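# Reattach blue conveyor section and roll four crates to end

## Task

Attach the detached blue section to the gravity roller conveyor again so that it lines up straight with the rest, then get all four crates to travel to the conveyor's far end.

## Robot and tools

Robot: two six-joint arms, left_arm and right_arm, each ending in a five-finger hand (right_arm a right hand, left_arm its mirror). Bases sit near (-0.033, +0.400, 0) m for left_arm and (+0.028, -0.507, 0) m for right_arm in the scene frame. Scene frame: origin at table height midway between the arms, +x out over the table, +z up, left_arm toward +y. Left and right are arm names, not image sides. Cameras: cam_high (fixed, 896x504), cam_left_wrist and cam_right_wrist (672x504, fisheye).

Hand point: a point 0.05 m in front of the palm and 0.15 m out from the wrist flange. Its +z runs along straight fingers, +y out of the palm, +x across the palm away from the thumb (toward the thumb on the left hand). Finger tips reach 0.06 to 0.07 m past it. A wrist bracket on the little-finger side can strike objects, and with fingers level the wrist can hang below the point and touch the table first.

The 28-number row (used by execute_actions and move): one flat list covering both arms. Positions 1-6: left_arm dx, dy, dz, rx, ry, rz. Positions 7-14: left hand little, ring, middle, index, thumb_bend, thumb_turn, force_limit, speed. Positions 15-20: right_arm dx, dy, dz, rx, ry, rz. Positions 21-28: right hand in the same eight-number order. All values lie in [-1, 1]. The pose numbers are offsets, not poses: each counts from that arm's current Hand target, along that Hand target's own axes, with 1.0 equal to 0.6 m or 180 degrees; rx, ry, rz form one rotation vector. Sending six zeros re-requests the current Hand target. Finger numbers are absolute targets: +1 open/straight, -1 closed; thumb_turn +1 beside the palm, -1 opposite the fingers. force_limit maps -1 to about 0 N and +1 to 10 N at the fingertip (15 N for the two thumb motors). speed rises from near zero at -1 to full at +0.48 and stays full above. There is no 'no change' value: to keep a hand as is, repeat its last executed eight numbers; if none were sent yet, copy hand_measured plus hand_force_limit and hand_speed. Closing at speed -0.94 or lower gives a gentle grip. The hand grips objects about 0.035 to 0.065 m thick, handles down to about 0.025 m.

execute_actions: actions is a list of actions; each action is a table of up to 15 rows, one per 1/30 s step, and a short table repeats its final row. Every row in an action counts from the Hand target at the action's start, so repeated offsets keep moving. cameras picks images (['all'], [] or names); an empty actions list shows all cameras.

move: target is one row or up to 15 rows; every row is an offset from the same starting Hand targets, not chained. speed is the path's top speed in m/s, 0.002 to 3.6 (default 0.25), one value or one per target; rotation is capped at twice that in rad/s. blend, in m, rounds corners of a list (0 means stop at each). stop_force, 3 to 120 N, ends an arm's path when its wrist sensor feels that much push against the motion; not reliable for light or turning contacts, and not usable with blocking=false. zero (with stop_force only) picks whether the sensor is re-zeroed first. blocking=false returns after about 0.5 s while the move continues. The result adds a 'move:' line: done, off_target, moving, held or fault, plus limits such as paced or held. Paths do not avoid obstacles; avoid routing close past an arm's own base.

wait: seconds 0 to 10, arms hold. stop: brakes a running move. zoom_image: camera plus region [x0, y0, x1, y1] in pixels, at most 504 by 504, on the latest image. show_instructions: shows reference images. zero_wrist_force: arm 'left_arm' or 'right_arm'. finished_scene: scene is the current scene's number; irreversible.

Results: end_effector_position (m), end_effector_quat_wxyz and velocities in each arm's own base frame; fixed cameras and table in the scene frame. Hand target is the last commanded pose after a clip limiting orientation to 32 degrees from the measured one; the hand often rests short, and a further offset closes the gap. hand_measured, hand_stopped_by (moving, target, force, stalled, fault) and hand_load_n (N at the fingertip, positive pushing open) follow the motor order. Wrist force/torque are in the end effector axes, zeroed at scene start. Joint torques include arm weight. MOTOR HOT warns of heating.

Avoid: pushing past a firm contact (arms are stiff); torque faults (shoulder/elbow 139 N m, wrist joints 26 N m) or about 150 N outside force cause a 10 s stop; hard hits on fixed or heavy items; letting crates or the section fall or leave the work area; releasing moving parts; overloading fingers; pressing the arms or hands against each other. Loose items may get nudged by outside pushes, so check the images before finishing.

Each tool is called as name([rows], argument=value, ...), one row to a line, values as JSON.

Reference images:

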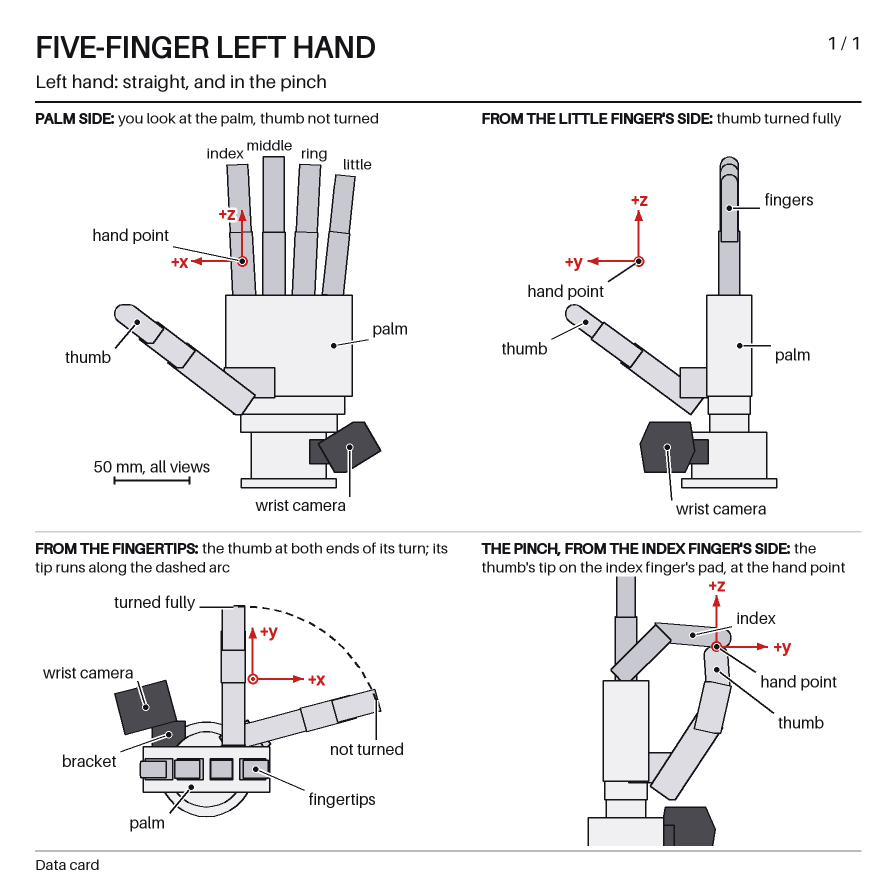

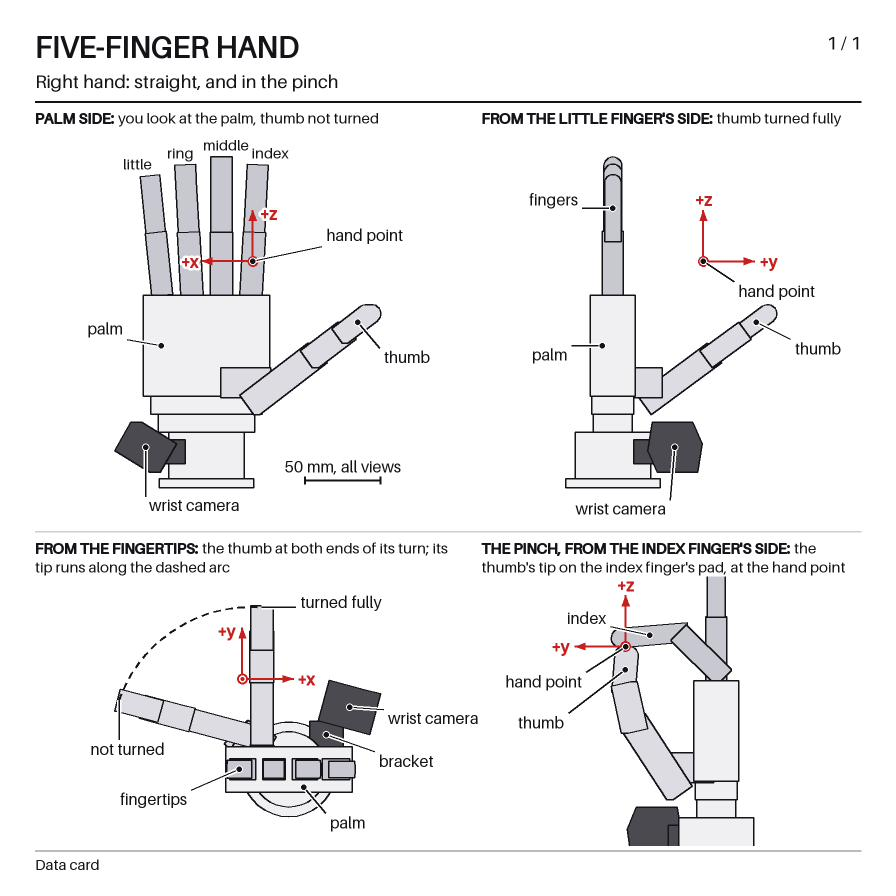

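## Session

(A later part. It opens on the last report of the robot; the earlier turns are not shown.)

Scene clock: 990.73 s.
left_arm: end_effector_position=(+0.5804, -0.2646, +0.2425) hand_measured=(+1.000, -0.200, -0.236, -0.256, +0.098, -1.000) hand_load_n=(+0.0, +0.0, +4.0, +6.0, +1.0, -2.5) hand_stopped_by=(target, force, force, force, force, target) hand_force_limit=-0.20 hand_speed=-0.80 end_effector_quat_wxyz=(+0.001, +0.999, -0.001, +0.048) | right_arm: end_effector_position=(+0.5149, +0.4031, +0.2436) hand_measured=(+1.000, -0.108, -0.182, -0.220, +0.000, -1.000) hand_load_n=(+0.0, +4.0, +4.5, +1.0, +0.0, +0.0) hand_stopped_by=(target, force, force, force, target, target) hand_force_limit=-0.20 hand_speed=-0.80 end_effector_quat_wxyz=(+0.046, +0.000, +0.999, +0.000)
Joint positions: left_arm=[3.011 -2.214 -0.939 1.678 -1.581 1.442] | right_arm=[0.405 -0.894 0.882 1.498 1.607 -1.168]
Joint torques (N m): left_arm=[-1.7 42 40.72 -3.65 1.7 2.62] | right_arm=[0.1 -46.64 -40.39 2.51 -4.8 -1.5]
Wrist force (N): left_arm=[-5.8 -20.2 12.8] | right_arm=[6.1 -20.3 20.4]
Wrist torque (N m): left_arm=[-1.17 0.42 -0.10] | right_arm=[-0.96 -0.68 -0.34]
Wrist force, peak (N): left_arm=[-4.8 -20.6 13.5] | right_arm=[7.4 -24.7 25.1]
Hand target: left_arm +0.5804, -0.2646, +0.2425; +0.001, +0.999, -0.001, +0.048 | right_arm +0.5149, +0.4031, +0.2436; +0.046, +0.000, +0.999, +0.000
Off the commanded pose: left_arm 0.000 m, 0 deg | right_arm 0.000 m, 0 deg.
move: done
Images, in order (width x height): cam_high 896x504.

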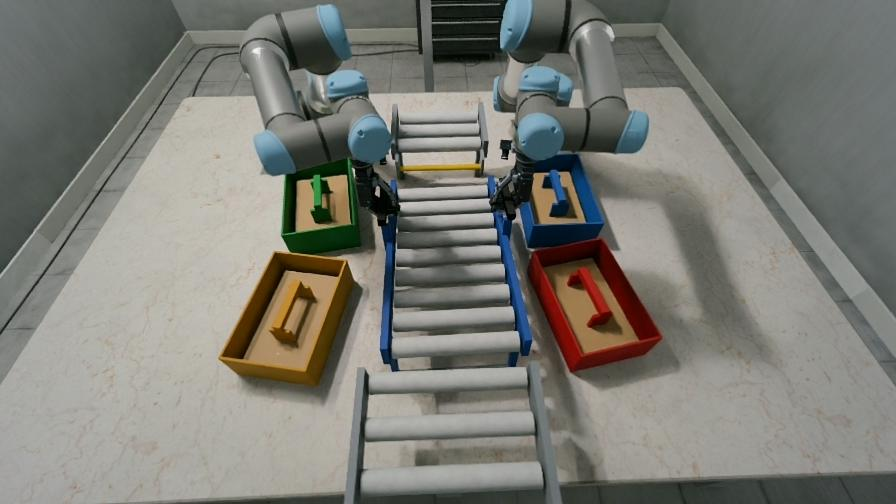

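move(target=[0.0184,0,-0.1037,0,-0.0732,0,1,-0.7,-0.7,-0.7,0,-1,-0.2,-0.8,-0.0184,0,-0.1037,0,0.0732,0,1,-0.7,-0.7,-0.7,0,-1,-0.2,-0.8], speed=0.04, stop_force=40, cameras=["all"])

zoom_image(camera="cam_high", region=[380, 130, 500, 230])

Scene clock: 1010.40 s.
left_arm: end_effector_position=(+0.5829, -0.2644, +0.2753) hand_measured=(+1.000, -0.200, -0.236, -0.256, +0.098, -1.000) hand_load_n=(+0.0, +0.5, +4.0, +5.0, +1.5, -3.5) hand_stopped_by=(target, force, force, force, force, target) hand_force_limit=-0.20 hand_speed=-0.80 end_effector_quat_wxyz=(+0.001, +1.000, -0.001, -0.012) | right_arm: end_effector_position=(+0.5202, +0.4031, +0.3066) hand_measured=(+1.000, -0.108, -0.182, -0.220, +0.000, -1.000) hand_load_n=(+0.0, +16.5, +4.0, +0.0, +0.0, +0.0) hand_stopped_by=(target, force, force, force, target, target) hand_force_limit=-0.20 hand_speed=-0.80 end_effector_quat_wxyz=(-0.069, +0.000, +0.998, +0.000)
Joint positions: left_arm=[3.018 -2.321 -0.691 1.418 -1.565 1.449] | right_arm=[0.365 -0.641 0.306 2.035 1.522 -1.21]
Joint torques (N m): left_arm=[0.6 42.96 20.84 -1.98 0.89 -0.56] | right_arm=[-6.55 -57.26 -38.08 7.03 -0.42 -1.33]
Wrist force (N): left_arm=[3.2 -14.1 6.9] | right_arm=[1.3 -8.6 31.7]
Wrist torque (N m): left_arm=[-0.74 0.45 0.32] | right_arm=[-0.97 -1.48 -0.29]
Wrist force, peak (N): left_arm=[12.0 -40.3 49.8] | right_arm=[-1.7 -33.1 39.0]
Hand target: left_arm +0.5829, -0.2644, +0.2753; +0.001, +1.000, -0.001, -0.012 (not the last commanded pose) | right_arm +0.5202, +0.4031, +0.3066; -0.069, +0.000, +0.998, +0.000
Off the commanded pose: left_arm 0.030 m, 6 deg | right_arm 0.000 m, 0 deg.
move: contact (left_arm)

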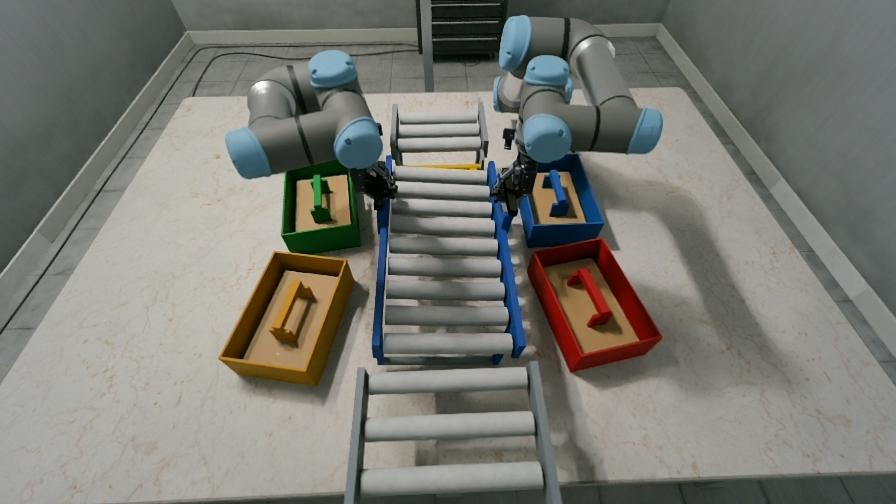

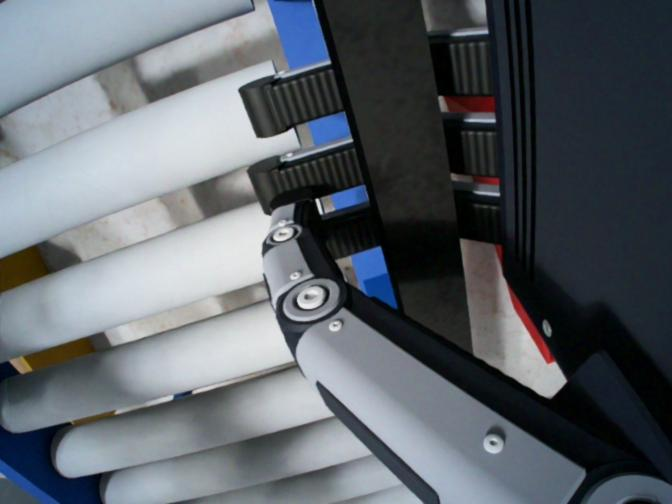

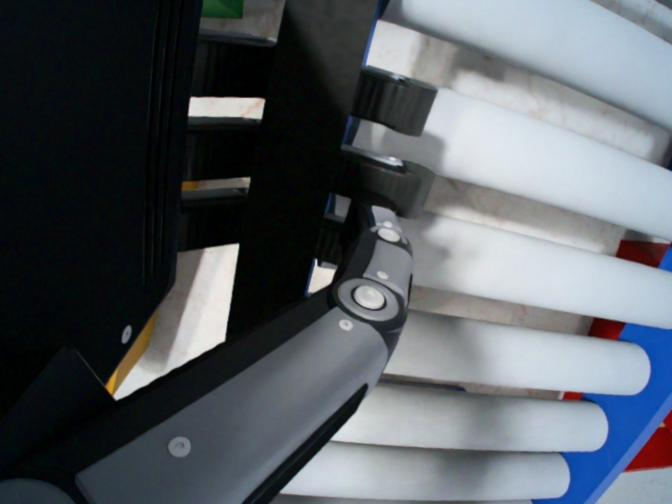

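Scaled by 4.200 from the camera's 896x504 image, which has a finer 1280x720 frame.

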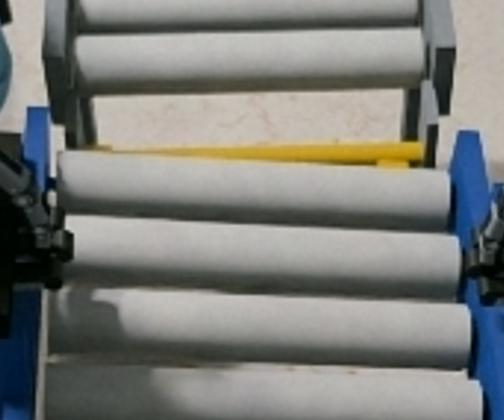

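move(target=[0.004,0.0033,-0.0503,0,-0.0363,0,1,-0.7,-0.7,-0.7,0,-1,-0.2,-0.8,0,0.0033,0,0,0,0,1,-0.7,-0.7,-0.7,0,-1,-0.2,-0.8], speed=0.03, stop_force=60, cameras=["all"])

zoom_image(camera="cam_high", region=[380, 130, 500, 230])

Scene clock: 1031.20 s.
left_arm: end_effector_position=(+0.5860, -0.2663, +0.3054) hand_measured=(+1.000, -0.200, -0.236, -0.256, +0.098, -1.000) hand_load_n=(+0.0, +4.0, +5.0, +4.5, +1.5, -3.5) hand_stopped_by=(target, force, force, force, force, target) hand_force_limit=-0.20 hand_speed=-0.80 end_effector_quat_wxyz=(+0.001, +0.998, -0.001, -0.069) | right_arm: end_effector_position=(+0.5202, +0.4051, +0.3066) hand_measured=(+1.000, -0.108, -0.182, -0.220, +0.000, -1.000) hand_load_n=(+0.0, +4.0, +4.5, +3.0, +0.0, +0.0) hand_stopped_by=(target, force, force, force, target, target) hand_force_limit=-0.20 hand_speed=-0.80 end_effector_quat_wxyz=(-0.069, +0.000, +0.998, +0.000)
Joint positions: left_arm=[3.021 -2.484 -0.342 1.118 -1.552 1.454] | right_arm=[0.368 -0.633 0.29 2.043 1.521 -1.207]
Joint torques (N m): left_arm=[-10.73 55.28 41.37 -6.7 2.12 2.27] | right_arm=[27.81 -53.76 -36.3 5.91 -9.24 1.05]
Wrist force (N): left_arm=[-3.5 -18.6 27.9] | right_arm=[-11.3 -39.1 20.4]
Wrist torque (N m): left_arm=[-1.64 1.15 0.36] | right_arm=[-1.40 -0.60 -1.56]
Wrist force, peak (N): left_arm=[15.6 -39.9 28.1] | right_arm=[-8.0 -47.9 24.0]
Hand target: left_arm +0.5860, -0.2663, +0.3054; +0.001, +0.998, -0.001, -0.069 | right_arm +0.5202, +0.4051, +0.3066; -0.069, +0.000, +0.998, +0.000
Off the commanded pose: left_arm 0.000 m, 0 deg | right_arm 0.000 m, 0 deg.
move: done

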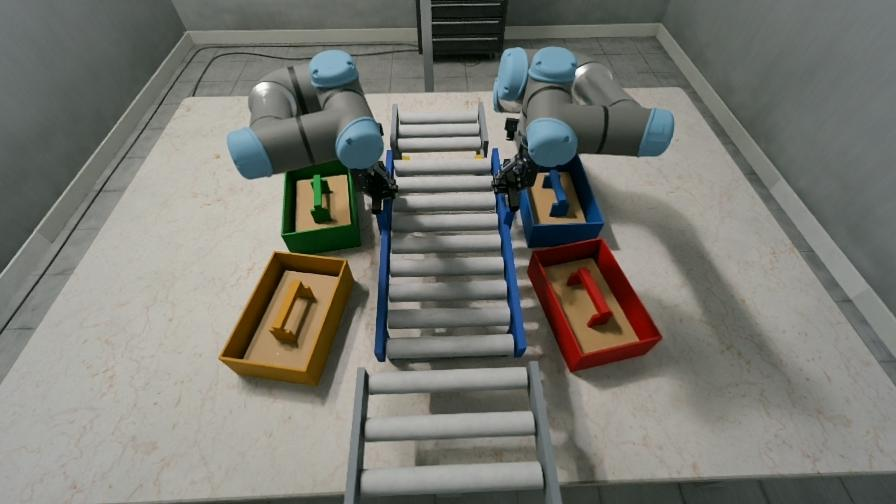

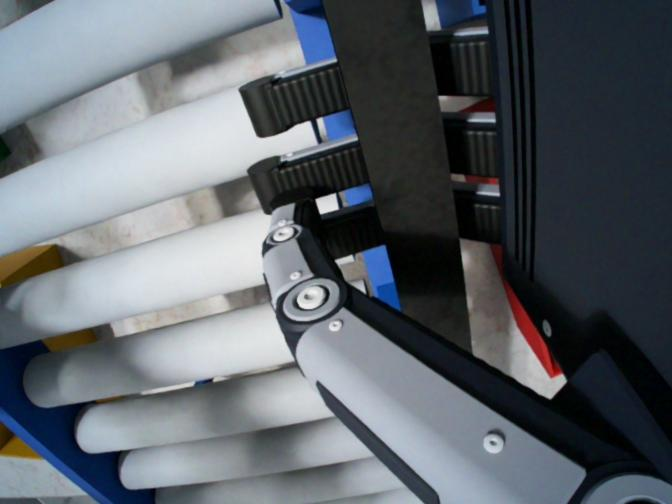

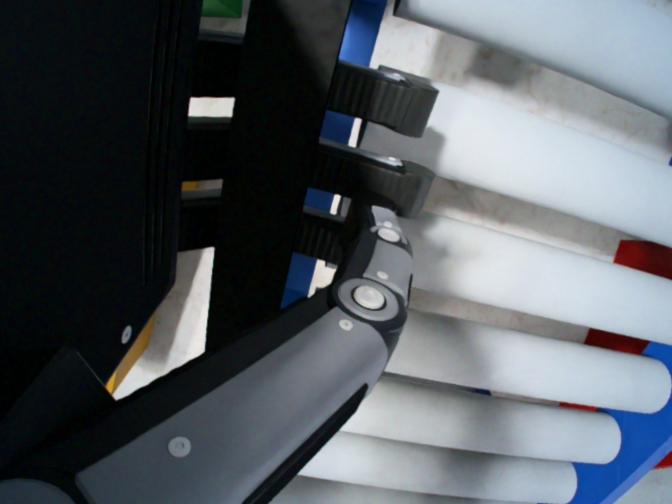

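Scaled by 4.200 from the camera's 896x504 image, which has a finer 1280x720 frame.

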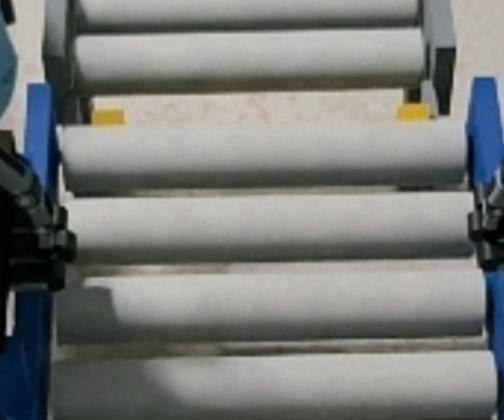

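move(target=[-0.0578,0.005,0.008,0,0,0,1,-0.7,-0.7,-0.7,0,-1,-0.2,-0.8,0.0578,-0.005,0.008,0,0,0,1,-0.7,-0.7,-0.7,0,-1,-0.2,-0.8], speed=0.03, stop_force=30, cameras=["cam_high"])

zoom_image(camera="cam_high", region=[380, 130, 500, 230])

Scene clock: 1077.50 s.
left_arm: end_effector_position=(+0.5510, -0.2693, +0.3055) hand_measured=(+1.000, -0.200, -0.236, -0.256, +0.098, -1.000) hand_load_n=(+0.0, +3.5, +4.0, +4.5, +1.5, -3.5) hand_stopped_by=(target, force, force, force, force, target) hand_force_limit=-0.20 hand_speed=-0.80 end_effector_quat_wxyz=(+0.001, +0.998, -0.001, -0.069) | right_arm: end_effector_position=(+0.4851, +0.4021, +0.3066) hand_measured=(+1.000, -0.108, -0.182, -0.220, +0.000, -1.000) hand_load_n=(+0.0, +3.0, +4.5, +3.0, +0.0, +0.0) hand_stopped_by=(target, force, force, force, target, target) hand_force_limit=-0.20 hand_speed=-0.80 end_effector_quat_wxyz=(-0.069, +0.000, +0.998, +0.000)
Joint positions: left_arm=[3.009 -2.325 -0.633 1.25 -1.55 1.441] | right_arm=[0.385 -0.799 0.596 1.902 1.519 -1.19]
Joint torques (N m): left_arm=[-15.82 60.12 10.92 -4.09 7.67 -2.1] | right_arm=[20.63 -64.88 -15.45 4.74 -7.27 1.03]
Wrist force (N): left_arm=[8.8 -24.6 16.2] | right_arm=[-11.3 -23.2 26.9]
Wrist torque (N m): left_arm=[-1.34 0.77 1.22] | right_arm=[-1.37 -0.66 -1.13]
Wrist force, peak (N): left_arm=[-3.5 -18.8 28.1] | right_arm=[-11.5 -39.7 20.8]
Hand target: left_arm +0.5510, -0.2693, +0.3055; +0.001, +0.998, -0.001, -0.069 | right_arm +0.4851, +0.4021, +0.3066; -0.069, +0.000, +0.998, +0.000
Off the commanded pose: left_arm 0.000 m, 0 deg | right_arm 0.000 m, 0 deg.
move: done
Images, in order (width x height): cam_high 896x504.

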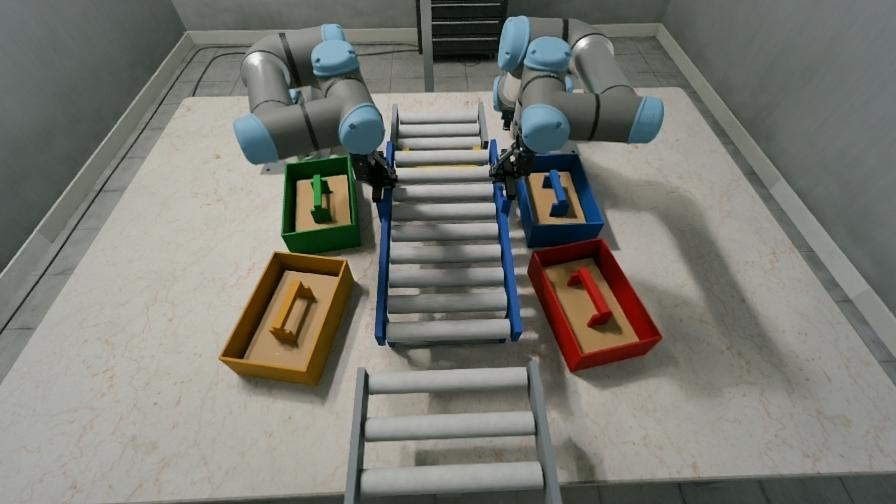

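Scaled by 4.200 from the camera's 896x504 image, which has a finer 1280x720 frame.

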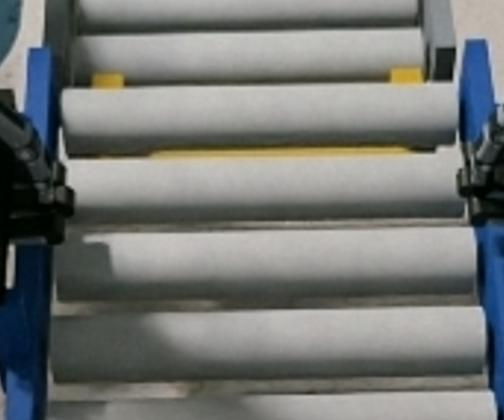

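move(target=[0,0,0.0254,0,0.0191,0,1,-0.7,-0.7,-0.7,0,-1,-0.2,-0.8,0,0,0.0254,0,-0.0191,0,1,-0.7,-0.7,-0.7,0,-1,-0.2,-0.8], speed=0.02, stop_force=30, cameras=["cam_high"])

zoom_image(camera="cam_high", region=[380, 130, 500, 230])

Scene clock: 1134.07 s.
left_arm: end_effector_position=(+0.5489, -0.2693, +0.2904) hand_measured=(+1.000, -0.200, -0.236, -0.256, +0.098, -1.000) hand_load_n=(+0.0, +0.0, +3.0, +3.5, +1.5, -4.0) hand_stopped_by=(target, force, force, force, force, target) hand_force_limit=-0.20 hand_speed=-0.80 end_effector_quat_wxyz=(+0.001, +0.999, -0.001, -0.039) | right_arm: end_effector_position=(+0.4830, +0.4021, +0.2915) hand_measured=(+1.000, -0.108, -0.182, -0.220, +0.000, -1.000) hand_load_n=(+0.0, +0.5, +0.0, +0.0, +0.0, +0.5) hand_stopped_by=(target, force, force, force, target, target) hand_force_limit=-0.20 hand_speed=-0.80 end_effector_quat_wxyz=(-0.039, +0.000, +0.999, +0.000)
Joint positions: left_arm=[3.005 -2.262 -0.765 1.379 -1.558 1.436] | right_arm=[0.396 -0.858 0.724 1.777 1.541 -1.177]
Joint torques (N m): left_arm=[-4.81 48.27 6.14 -0.53 -2.14 -2.32] | right_arm=[7.68 -48.22 -8.23 1.09 1.81 1.46]
Wrist force (N): left_arm=[-1.3 0.3 -1.3] | right_arm=[0.1 -1.8 1.2]
Wrist torque (N m): left_arm=[-0.01 0.38 0.16] | right_arm=[-0.07 -0.11 -0.19]
Wrist force, peak (N): left_arm=[9.0 -24.8 16.6] | right_arm=[-6.5 -27.8 25.7]
Hand target: left_arm +0.5489, -0.2693, +0.2904; +0.001, +0.999, -0.001, -0.039 | right_arm +0.4830, +0.4021, +0.2915; -0.039, +0.000, +0.999, +0.000
Off the commanded pose: left_arm 0.000 m, 0 deg | right_arm 0.000 m, 0 deg.
move: done
Images, in order (width x height): cam_high 896x504.

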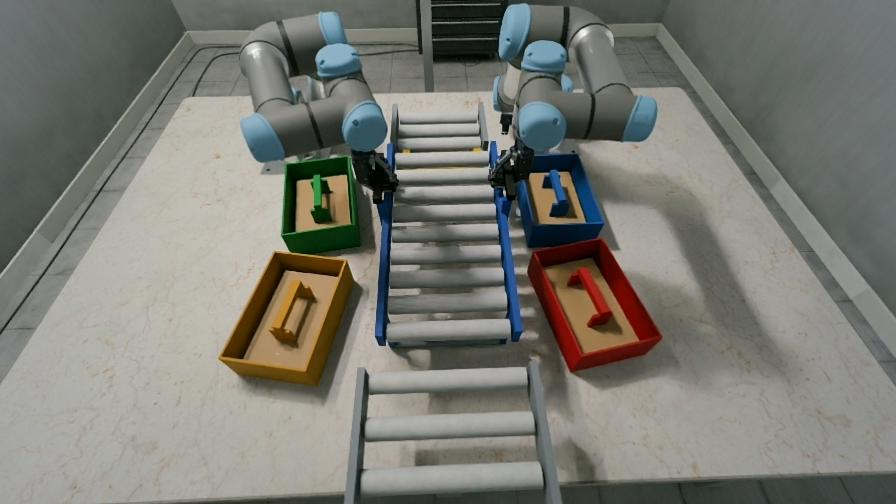

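Scaled by 4.200 from the camera's 896x504 image, which has a finer 1280x720 frame.

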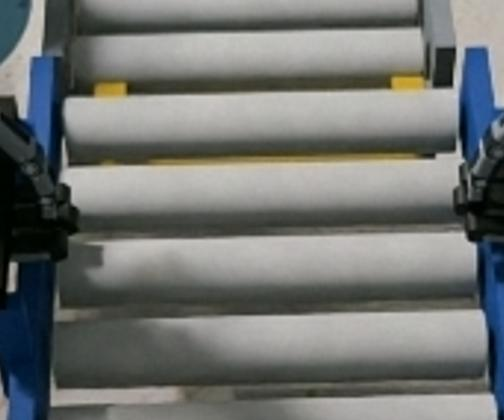

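move(target=[0,0,0,0,0,0,1,-0.7,-0.7,-0.7,0,-1,-0.2,-0.8,0,0,0,0,0,0,1,0,0,0,1,1,0,-0.5])

move(target=[0,0,0,0,0,0,1,-0.7,-0.7,-0.7,0,-1,-0.2,-0.8,0,-0.11,0,0,0,0,1,0,0,0,1,1,0,-0.5], speed=0.08, stop_force=10, cameras=["cam_high","cam_right_wrist"])

Scene clock: 1169.80 s.
left_arm: end_effector_position=(+0.5489, -0.2693, +0.2904) hand_measured=(+1.000, -0.200, -0.236, -0.256, +0.098, -1.000) hand_load_n=(+0.0, +0.0, +3.5, +3.5, +1.5, -4.0) hand_stopped_by=(target, force, force, force, force, target) hand_force_limit=-0.20 hand_speed=-0.80 end_effector_quat_wxyz=(+0.001, +0.999, -0.001, -0.039) | right_arm: end_effector_position=(+0.4830, +0.4021, +0.2915) hand_measured=(+1.000, +0.000, +0.000, +0.000, +1.000, +1.000) hand_load_n=(+0.0, +0.0, +0.0, +0.0, +0.0, +0.0) hand_stopped_by=(target, target, target, target, target, target) hand_force_limit=0.00 hand_speed=-0.50 end_effector_quat_wxyz=(-0.039, +0.000, +0.999, +0.000)
Joint positions: left_arm=[3.005 -2.262 -0.765 1.379 -1.558 1.436] | right_arm=[0.396 -0.858 0.724 1.777 1.541 -1.177]
Joint torques (N m): left_arm=[-4.27 48.17 6.57 -0.47 -2.13 -2.27] | right_arm=[8.03 -49.35 -10.25 2.04 -0.42 1.38]
Wrist force (N): left_arm=[-1.4 0.3 -1.5] | right_arm=[0.2 -1.6 1.2]
Wrist torque (N m): left_arm=[0.00 0.38 0.15] | right_arm=[-0.05 -0.12 -0.17]
Wrist force, peak (N): left_arm=[-1.6 0.3 -1.9] | right_arm=[0.0 -2.2 1.4]
Hand target: left_arm +0.5489, -0.2693, +0.2904; +0.001, +0.999, -0.001, -0.039 | right_arm +0.4830, +0.4021, +0.2915; -0.039, +0.000, +0.999, +0.000
Off the commanded pose: left_arm 0.000 m, 0 deg | right_arm 0.000 m, 0 deg.
move: done

Scene clock: 1171.87 s.
left_arm: end_effector_position=(+0.5489, -0.2693, +0.2904) hand_measured=(+1.000, -0.200, -0.236, -0.256, +0.098, -1.000) hand_load_n=(+0.0, +0.0, +3.0, +3.5, +1.5, -4.0) hand_stopped_by=(target, force, force, force, force, target) hand_force_limit=-0.20 hand_speed=-0.80 end_effector_quat_wxyz=(+0.001, +0.999, -0.001, -0.039) | right_arm: end_effector_position=(+0.4831, +0.3361, +0.2915) hand_measured=(+1.000, +0.000, +0.000, +0.000, +1.000, +1.000) hand_load_n=(+0.0, +0.0, +0.0, +0.5, +0.0, +0.0) hand_stopped_by=(target, target, target, target, target, target) hand_force_limit=0.00 hand_speed=-0.50 end_effector_quat_wxyz=(-0.039, +0.000, +0.999, +0.000)
Joint positions: left_arm=[3.005 -2.262 -0.765 1.379 -1.558 1.436] | right_arm=[0.283 -0.976 0.922 1.7 1.549 -1.29]
Joint torques (N m): left_arm=[-4.02 48.2 7.16 -0.52 -2.14 -2.24] | right_arm=[-8.84 -44.58 -8.5 1.15 -1.54 -1.49]
Wrist force (N): left_arm=[-1.4 0.2 -1.4] | right_arm=[0.2 -2.2 1.1]
Wrist torque (N m): left_arm=[-0.02 0.38 0.16] | right_arm=[-0.12 -0.10 0.00]
Wrist force, peak (N): left_arm=[-1.6 0.4 -1.8] | right_arm=[0.2 -2.6 1.6]
Hand target: left_arm +0.5489, -0.2693, +0.2904; +0.001, +0.999, -0.001, -0.039 | right_arm +0.4831, +0.3361, +0.2915; -0.039, +0.000, +0.999, +0.000
Off the commanded pose: left_arm 0.000 m, 0 deg | right_arm 0.000 m, 0 deg.
move: done
Images, in order (width x height): cam_high 896x504, cam_right_wrist 672x504.

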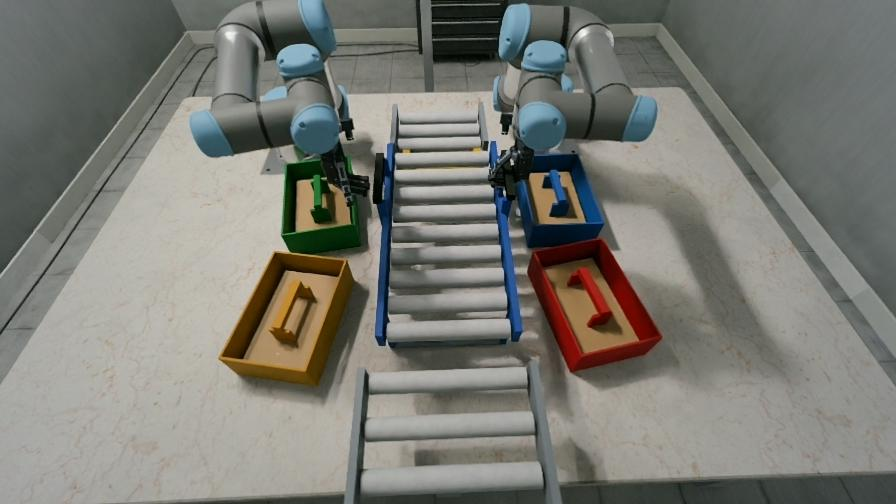

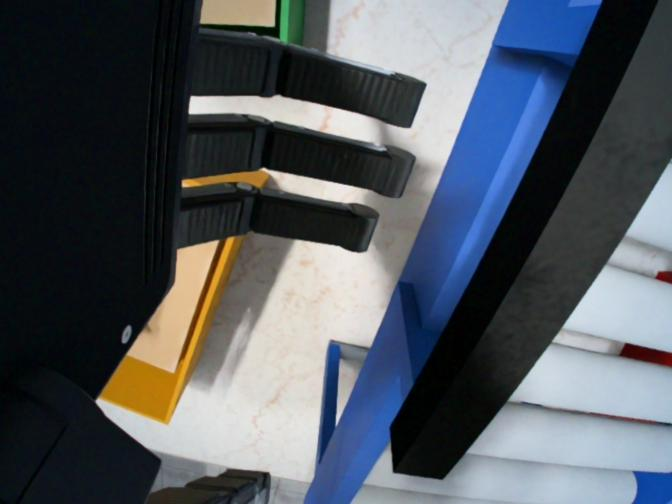

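move([
  [0,0,0,0,0,0,1,-0.7,-0.7,-0.7,0,-1,-0.2,-0.8,0.1258,0,-0.1548,0,0,0,1,0,0,0,1,1,0,-0.5],
  [0,0,0,0,0,0,1,-0.7,-0.7,-0.7,0,-1,-0.2,-0.8,0.3737,0.135,-0.1187,0,-0.0248,0,1,0,0,0,1,1,0,-0.5],
], speed=0.2, blend=0.03, cameras=["cam_high","cam_right_wrist"])

zoom_image(camera="cam_right_wrist", region=[250, 0, 672, 380])

Scene clock: 1185.80 s.
left_arm: end_effector_position=(+0.5489, -0.2693, +0.2904) hand_measured=(+1.000, -0.200, -0.236, -0.256, +0.098, -1.000) hand_load_n=(+0.0, +0.0, +3.0, +3.5, +1.5, -3.5) hand_stopped_by=(target, force, force, force, force, target) hand_force_limit=-0.20 hand_speed=-0.80 end_effector_quat_wxyz=(+0.001, +0.999, -0.001, -0.039) | right_arm: end_effector_position=(+0.2652, +0.4168, +0.3801) hand_measured=(+1.000, +0.000, +0.000, +0.000, +1.000, +1.000) hand_load_n=(+0.0, +0.0, +0.0, +0.0, +0.0, +0.0) hand_stopped_by=(target, target, target, target, target, target) hand_force_limit=0.00 hand_speed=-0.50 end_effector_quat_wxyz=(+0.000, +0.000, +1.000, +0.000)
Joint positions: left_arm=[3.005 -2.262 -0.765 1.379 -1.558 1.436] | right_arm=[0.671 -1.291 1.139 1.723 1.57 -0.9]
Joint torques (N m): left_arm=[-4.59 48.05 6.9 -0.58 -2.28 -2.3] | right_arm=[7.02 -34.1 -8.02 1.07 1.84 1.66]
Wrist force (N): left_arm=[-1.4 0.2 -1.5] | right_arm=[0.0 -2.0 1.5]
Wrist torque (N m): left_arm=[-0.01 0.38 0.15] | right_arm=[-0.09 -0.08 -0.23]
Wrist force, peak (N): left_arm=[-1.7 0.6 -1.7] | right_arm=[-0.4 -2.3 2.2]
Hand target: left_arm +0.5489, -0.2693, +0.2904; +0.001, +0.999, -0.001, -0.039 | right_arm +0.2651, +0.4169, +0.3800; +0.000, +0.000, +1.000, +0.000
Off the commanded pose: left_arm 0.000 m, 0 deg | right_arm 0.000 m, 0 deg.
move: done
Images, in order (width x height): cam_high 896x504, cam_right_wrist 672x504.

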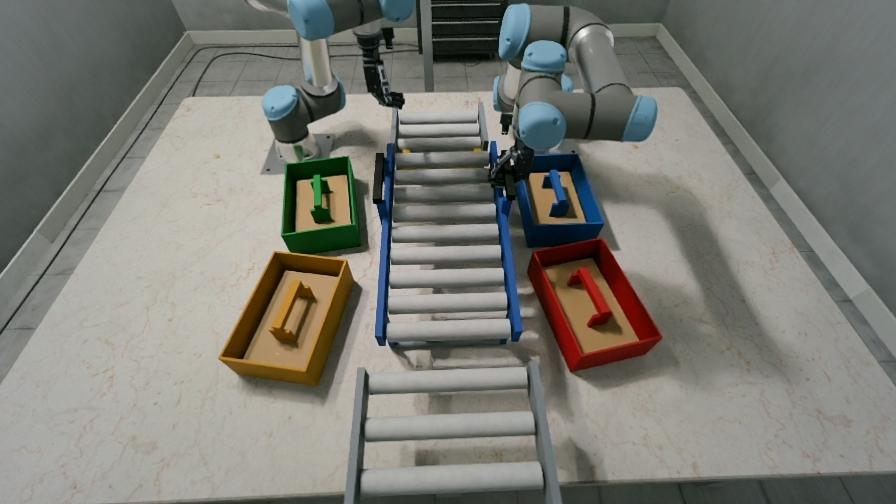

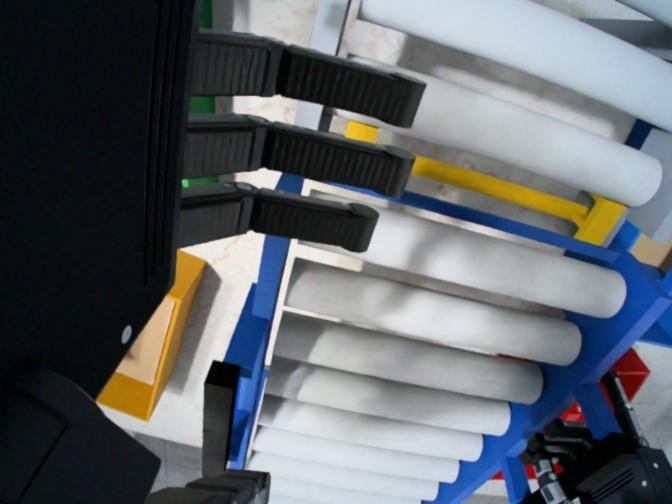

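Scaled by 1.194 from the camera's 672x504 image, which has a finer 960x720 frame.

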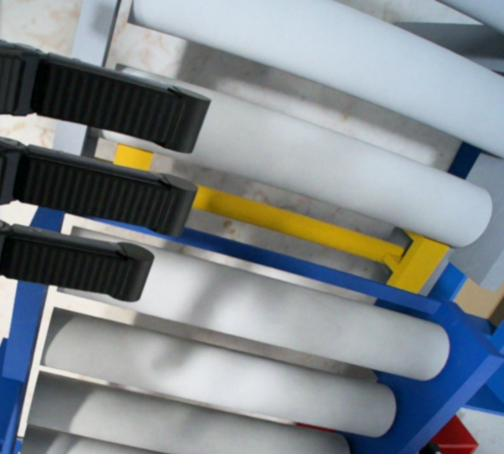

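zoom_image(camera="cam_right_wrist", region=[500, 150, 672, 290])

zoom_image(camera="cam_right_wrist", region=[280, 90, 500, 250])

Scaled by 2.930 from the camera's 672x504 image, which has a finer 960x720 frame.

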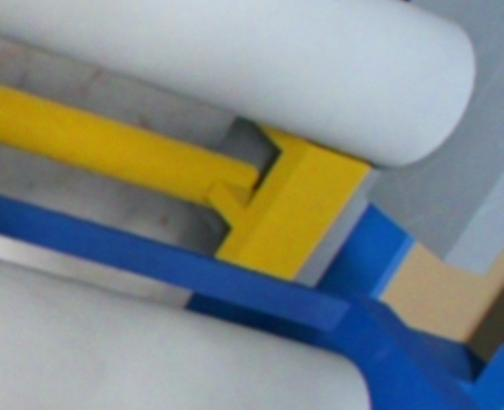

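Scaled by 2.291 from the camera's 672x504 image, which has a finer 960x720 frame.

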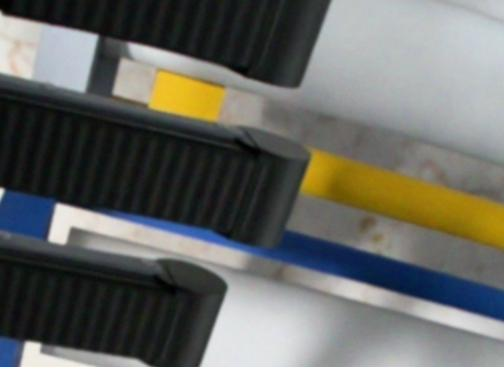

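move(target=[0,0,0,0,0,0,1,-0.7,-0.7,-0.7,0,-1,-0.2,-0.8,-0.079,0.111,0.033,0,0,0,1,1,1,1,1,1,0,-0.5], speed=0.15, cameras=["cam_right_wrist"])

zoom_image(camera="cam_right_wrist", region=[350, 0, 550, 150])

Scene clock: 1225.47 s.
left_arm: end_effector_position=(+0.5489, -0.2693, +0.2904) hand_measured=(+1.000, -0.200, -0.236, -0.256, +0.098, -1.000) hand_load_n=(+0.0, +0.0, +3.0, +3.5, +1.5, -4.0) hand_stopped_by=(target, force, force, force, force, target) hand_force_limit=-0.20 hand_speed=-0.80 end_effector_quat_wxyz=(+0.001, +0.999, -0.001, -0.039) | right_arm: end_effector_position=(+0.3124, +0.4835, +0.3602) hand_measured=(+1.000, +1.000, +1.000, +1.000, +1.000, +1.000) hand_load_n=(+0.0, +0.0, +0.0, +0.0, +0.0, +0.0) hand_stopped_by=(target, target, target, target, target, target) hand_force_limit=0.00 hand_speed=-0.50 end_effector_quat_wxyz=(+0.000, +0.000, +1.000, +0.000)
Joint positions: left_arm=[3.005 -2.262 -0.765 1.379 -1.558 1.436] | right_arm=[0.718 -1.066 0.871 1.766 1.57 -0.853]
Joint torques (N m): left_arm=[-3.81 47.62 7.13 -0.64 -2.22 -2.11] | right_arm=[7.64 -30.41 -30.65 4.02 1.79 1.54]
Wrist force (N): left_arm=[-1.5 0.3 -1.5] | right_arm=[0.1 -2.0 1.6]
Wrist torque (N m): left_arm=[0.00 0.39 0.15] | right_arm=[-0.13 -0.08 -0.22]
Wrist force, peak (N): left_arm=[-1.8 0.3 -1.8] | right_arm=[0.7 -2.6 1.3]
Hand target: left_arm +0.5489, -0.2693, +0.2904; +0.001, +0.999, -0.001, -0.039 | right_arm +0.3124, +0.4835, +0.3602; +0.000, +0.000, +1.000, +0.000
Off the commanded pose: left_arm 0.000 m, 0 deg | right_arm 0.000 m, 0 deg.
move: done
Images, in order (width x height): cam_right_wrist 672x504.

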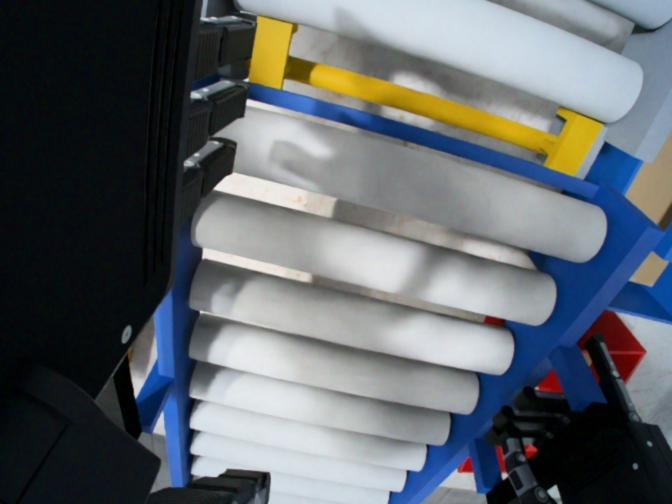

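Scaled by 2.520 from the camera's 672x504 image, which has a finer 960x720 frame.

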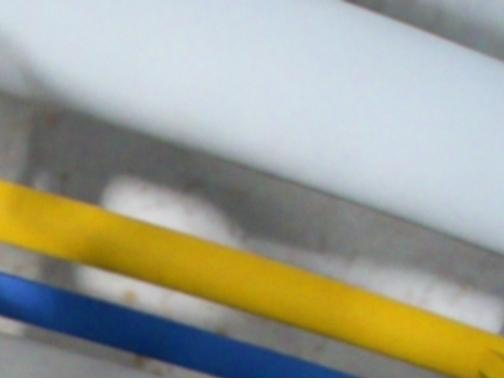

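zoom_image(camera="cam_right_wrist", region=[500, 80, 630, 200])

zoom_image(camera="cam_right_wrist", region=[220, 0, 350, 120])

Scaled by 3.877 from the camera's 672x504 image, which has a finer 960x720 frame.

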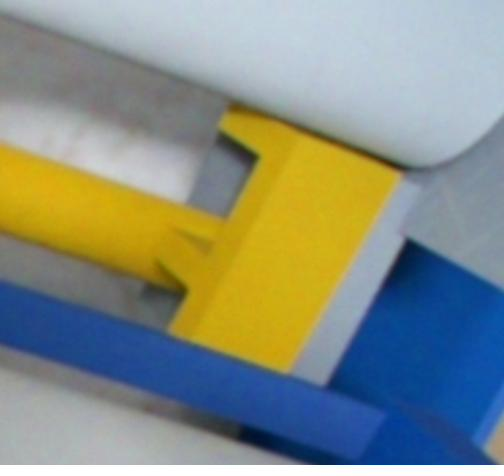

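Scaled by 3.877 from the camera's 672x504 image, which has a finer 960x720 frame.

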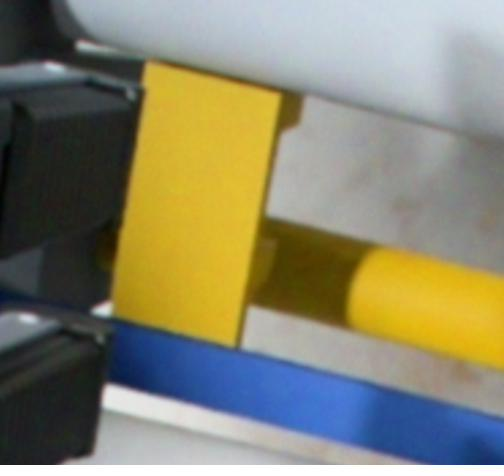

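move([
  [0,0,0,0,0,0,1,-0.7,-0.7,-0.7,0,-1,-0.2,-0.8,0,-0.239,-0.05,0,0,0,1,0,0,0,1,1,0,-0.5],
  [0,0,0,0,0,0,1,-0.7,-0.7,-0.7,0,-1,-0.2,-0.8,-0.2845,-0.2457,-0.05,0,0.0248,0,1,0,0,0,1,1,0,-0.5],
  [0,0,0,0,0,0,1,-0.7,-0.7,-0.7,0,-1,-0.2,-0.8,-0.2845,-0.2457,0.1145,0,0.0248,0,1,0,0,0,1,1,0,-0.5],
], speed=0.2, blend=[0.03,0.02,0])

move(target=[0,0,0,0,0,0,1,-0.7,-0.7,-0.7,0,-1,-0.2,-0.8,0,0.109,0,0,0,0,1,0,0,0,1,1,0,-0.5], speed=0.05, stop_force=8, cameras=["cam_high","cam_right_wrist"])

Scene clock: 1269.43 s.
left_arm: end_effector_position=(+0.5489, -0.2693, +0.2904) hand_measured=(+1.000, -0.200, -0.236, -0.256, +0.098, -1.000) hand_load_n=(+0.0, +0.0, +3.0, +3.5, +1.5, -4.0) hand_stopped_by=(target, force, force, force, force, target) hand_force_limit=-0.20 hand_speed=-0.80 end_effector_quat_wxyz=(+0.001, +0.999, -0.001, -0.039) | right_arm: end_effector_position=(+0.4832, +0.3363, +0.2916) hand_measured=(+1.000, +0.000, +0.000, +0.000, +1.000, +1.000) hand_load_n=(+0.0, +0.5, +0.0, +0.0, +0.0, +0.0) hand_stopped_by=(target, target, target, target, target, target) hand_force_limit=0.00 hand_speed=-0.50 end_effector_quat_wxyz=(-0.039, +0.000, +0.999, +0.000)
Joint positions: left_arm=[3.005 -2.262 -0.765 1.379 -1.558 1.436] | right_arm=[0.283 -0.976 0.921 1.701 1.549 -1.29]
Joint torques (N m): left_arm=[-3.9 48.53 6.75 -0.79 -2.25 -2.11] | right_arm=[-8.64 -45.07 -8.7 1.03 -1.7 -1.52]
Wrist force (N): left_arm=[-1.5 0.4 -1.4] | right_arm=[0.1 -2.2 1.4]
Wrist torque (N m): left_arm=[0.02 0.40 0.14] | right_arm=[-0.14 -0.10 -0.01]
Wrist force, peak (N): left_arm=[-1.8 0.1 -1.8] | right_arm=[-0.3 -2.0 2.5]
Hand target: left_arm +0.5489, -0.2693, +0.2904; +0.001, +0.999, -0.001, -0.039 | right_arm +0.4832, +0.3363, +0.2914; -0.039, +0.000, +0.999, +0.000
Off the commanded pose: left_arm 0.000 m, 0 deg | right_arm 0.000 m, 0 deg.
move: done

Scene clock: 1271.93 s.
left_arm: end_effector_position=(+0.5489, -0.2693, +0.2904) hand_measured=(+1.000, -0.200, -0.236, -0.256, +0.098, -1.000) hand_load_n=(+0.0, +0.5, +3.0, +3.5, +1.5, -3.5) hand_stopped_by=(target, force, force, force, force, target) hand_force_limit=-0.20 hand_speed=-0.80 end_effector_quat_wxyz=(+0.001, +0.999, -0.001, -0.039) | right_arm: end_effector_position=(+0.4831, +0.4017, +0.2914) hand_measured=(+1.000, +0.000, +0.000, +0.000, +1.000, +1.000) hand_load_n=(+0.0, +0.0, +0.0, +0.0, +0.0, +0.0) hand_stopped_by=(target, target, target, target, target, target) hand_force_limit=0.00 hand_speed=-0.50 end_effector_quat_wxyz=(-0.039, +0.000, +0.999, +0.000)
Joint positions: left_arm=[3.005 -2.262 -0.765 1.379 -1.558 1.436] | right_arm=[0.395 -0.858 0.725 1.776 1.541 -1.177]
Joint torques (N m): left_arm=[-3.28 47.97 6.78 -0.88 -2.2 -2.23] | right_arm=[6.93 -37.32 -31.08 4.35 0.82 1.44]
Wrist force (N): left_arm=[-1.4 0.3 -1.5] | right_arm=[0.1 -1.9 1.3]
Wrist torque (N m): left_arm=[0.00 0.38 0.15] | right_arm=[-0.10 -0.10 -0.18]
Wrist force, peak (N): left_arm=[-1.7 0.4 -1.7] | right_arm=[-0.2 -2.3 1.6]
Hand target: left_arm +0.5489, -0.2693, +0.2904; +0.001, +0.999, -0.001, -0.039 | right_arm +0.4831, +0.4017, +0.2914; -0.039, +0.000, +0.999, +0.000
Off the commanded pose: left_arm 0.000 m, 0 deg | right_arm 0.000 m, 0 deg.
move: done
Images, in order (width x height): cam_high 896x504, cam_right_wrist 672x504.

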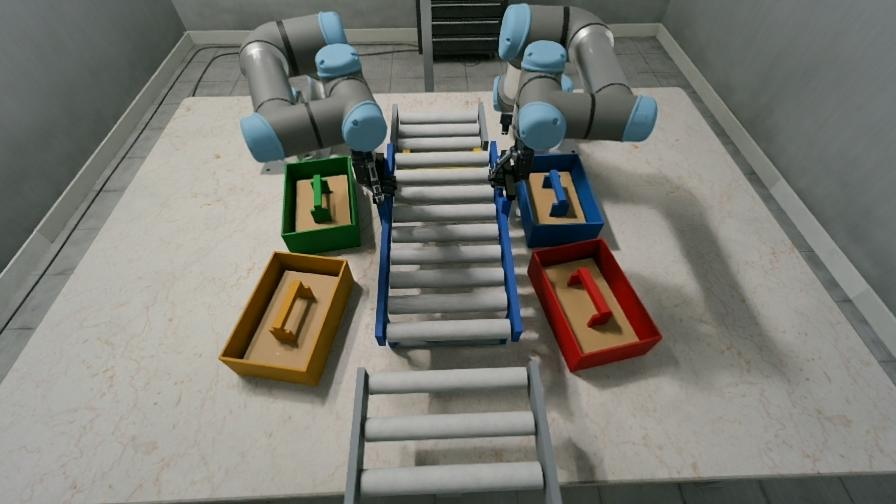

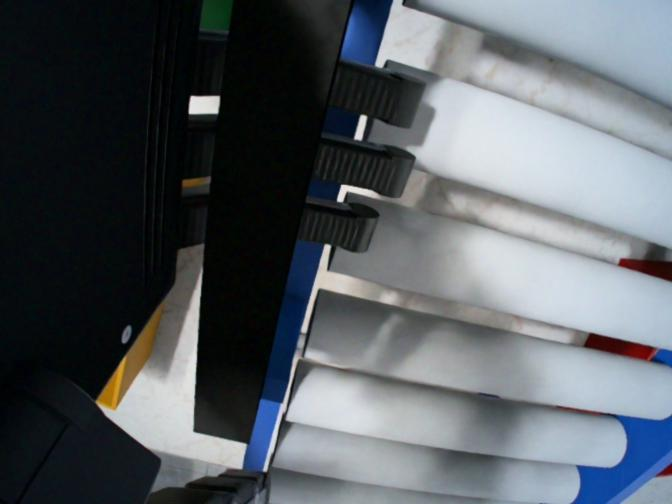

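move(target=[0,0,0,0,0,0,1,-0.7,-0.7,-0.7,0,-1,-0.2,-0.8,0,0,-0.0083,0,0,0,1,0,0,0,1,-1,0,-0.4], speed=0.05)

move(target=[0,0,-0.0083,0,0,0,1,-0.7,-0.7,-0.7,0,-1,-0.2,-0.8,0,0,0,0,0,0,1,-0.7,-0.7,-0.7,-0.1,-1,-0.2,-0.8], speed=0.03, cameras=["cam_high","cam_right_wrist"])

Scene clock: 1293.60 s.
left_arm: end_effector_position=(+0.5489, -0.2693, +0.2904) hand_measured=(+1.000, -0.200, -0.236, -0.256, +0.098, -1.000) hand_load_n=(+0.0, +0.0, +3.0, +3.5, +1.5, -4.0) hand_stopped_by=(target, force, force, force, force, target) hand_force_limit=-0.20 hand_speed=-0.80 end_effector_quat_wxyz=(+0.001, +0.999, -0.001, -0.039) | right_arm: end_effector_position=(+0.4835, +0.4017, +0.2964) hand_measured=(+1.000, +0.000, +0.000, +0.000, +1.000, -1.000) hand_load_n=(+0.0, +0.5, +0.0, +0.0, -0.5, +0.0) hand_stopped_by=(target, target, target, target, target, target) hand_force_limit=0.00 hand_speed=-0.40 end_effector_quat_wxyz=(-0.039, +0.000, +0.999, +0.000)
Joint positions: left_arm=[3.005 -2.262 -0.765 1.379 -1.558 1.436] | right_arm=[0.395 -0.855 0.706 1.792 1.541 -1.178]
Joint torques (N m): left_arm=[-2.55 47.48 6.94 -0.92 -2.12 -2.17] | right_arm=[-8.2 -36.81 -29.92 4.33 1.64 -1.34]
Wrist force (N): left_arm=[-1.5 0.5 -1.7] | right_arm=[0.1 -1.9 1.2]
Wrist torque (N m): left_arm=[0.03 0.40 0.14] | right_arm=[-0.09 -0.11 -0.17]
Wrist force, peak (N): left_arm=[-1.8 0.1 -1.6] | right_arm=[0.3 -2.3 1.4]
Hand target: left_arm +0.5489, -0.2693, +0.2904; +0.001, +0.999, -0.001, -0.039 | right_arm +0.4835, +0.4017, +0.2964; -0.039, +0.000, +0.999, +0.000
Off the commanded pose: left_arm 0.000 m, 0 deg | right_arm 0.000 m, 0 deg.
move: done

Scene clock: 1295.83 s.
left_arm: end_effector_position=(+0.5493, -0.2693, +0.2953) hand_measured=(+1.000, -0.200, -0.236, -0.256, +0.098, -1.000) hand_load_n=(+0.0, +0.0, +3.0, +3.5, +1.5, -4.0) hand_stopped_by=(target, force, force, force, force, target) hand_force_limit=-0.20 hand_speed=-0.80 end_effector_quat_wxyz=(+0.001, +0.999, -0.001, -0.039) | right_arm: end_effector_position=(+0.4835, +0.4017, +0.2964) hand_measured=(+1.000, -0.478, -0.478, -0.460, +0.442, -1.000) hand_load_n=(+0.0, +6.0, +5.5, +2.5, +6.5, +0.5) hand_stopped_by=(target, force, force, force, force, target) hand_force_limit=-0.20 hand_speed=-0.80 end_effector_quat_wxyz=(-0.039, +0.000, +0.999, +0.000)
Joint positions: left_arm=[3.005 -2.266 -0.747 1.364 -1.558 1.436] | right_arm=[0.395 -0.855 0.706 1.792 1.541 -1.178]
Joint torques (N m): left_arm=[8.3 36.1 33.63 -4.74 -2.13 2.12] | right_arm=[2.33 -62.97 -30.53 4.12 -2.93 -0.75]
Wrist force (N): left_arm=[-1.4 0.5 -1.3] | right_arm=[-2.0 -3.6 26.9]
Wrist torque (N m): left_arm=[0.02 0.39 0.14] | right_arm=[-0.86 -0.81 -0.40]
Wrist force, peak (N): left_arm=[-1.7 0.3 -1.8] | right_arm=[-2.3 -3.8 27.2]
Hand target: left_arm +0.5493, -0.2693, +0.2953; +0.001, +0.999, -0.001, -0.039 | right_arm +0.4835, +0.4017, +0.2964; -0.039, +0.000, +0.999, +0.000
Off the commanded pose: left_arm 0.000 m, 0 deg | right_arm 0.000 m, 0 deg.
move: done
Images, in order (width x height): cam_high 896x504, cam_right_wrist 672x504.

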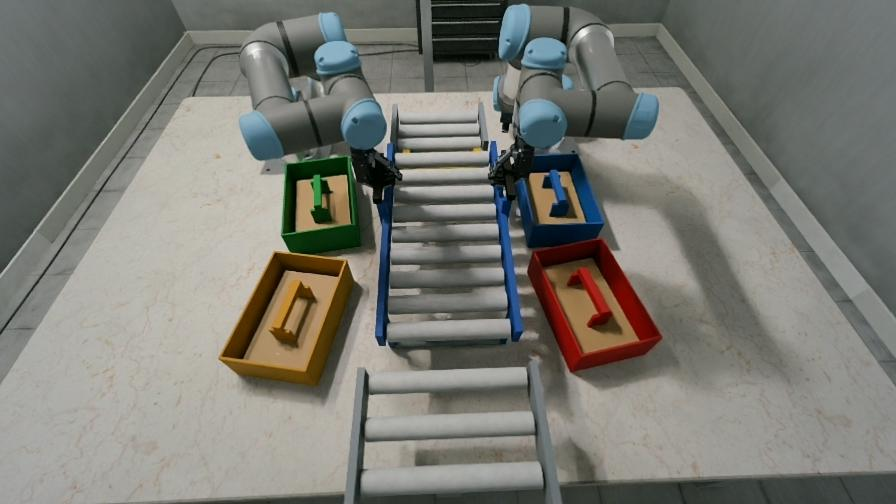

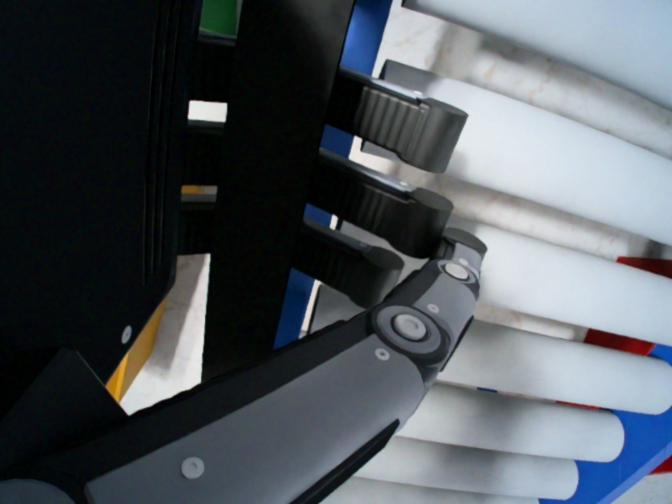

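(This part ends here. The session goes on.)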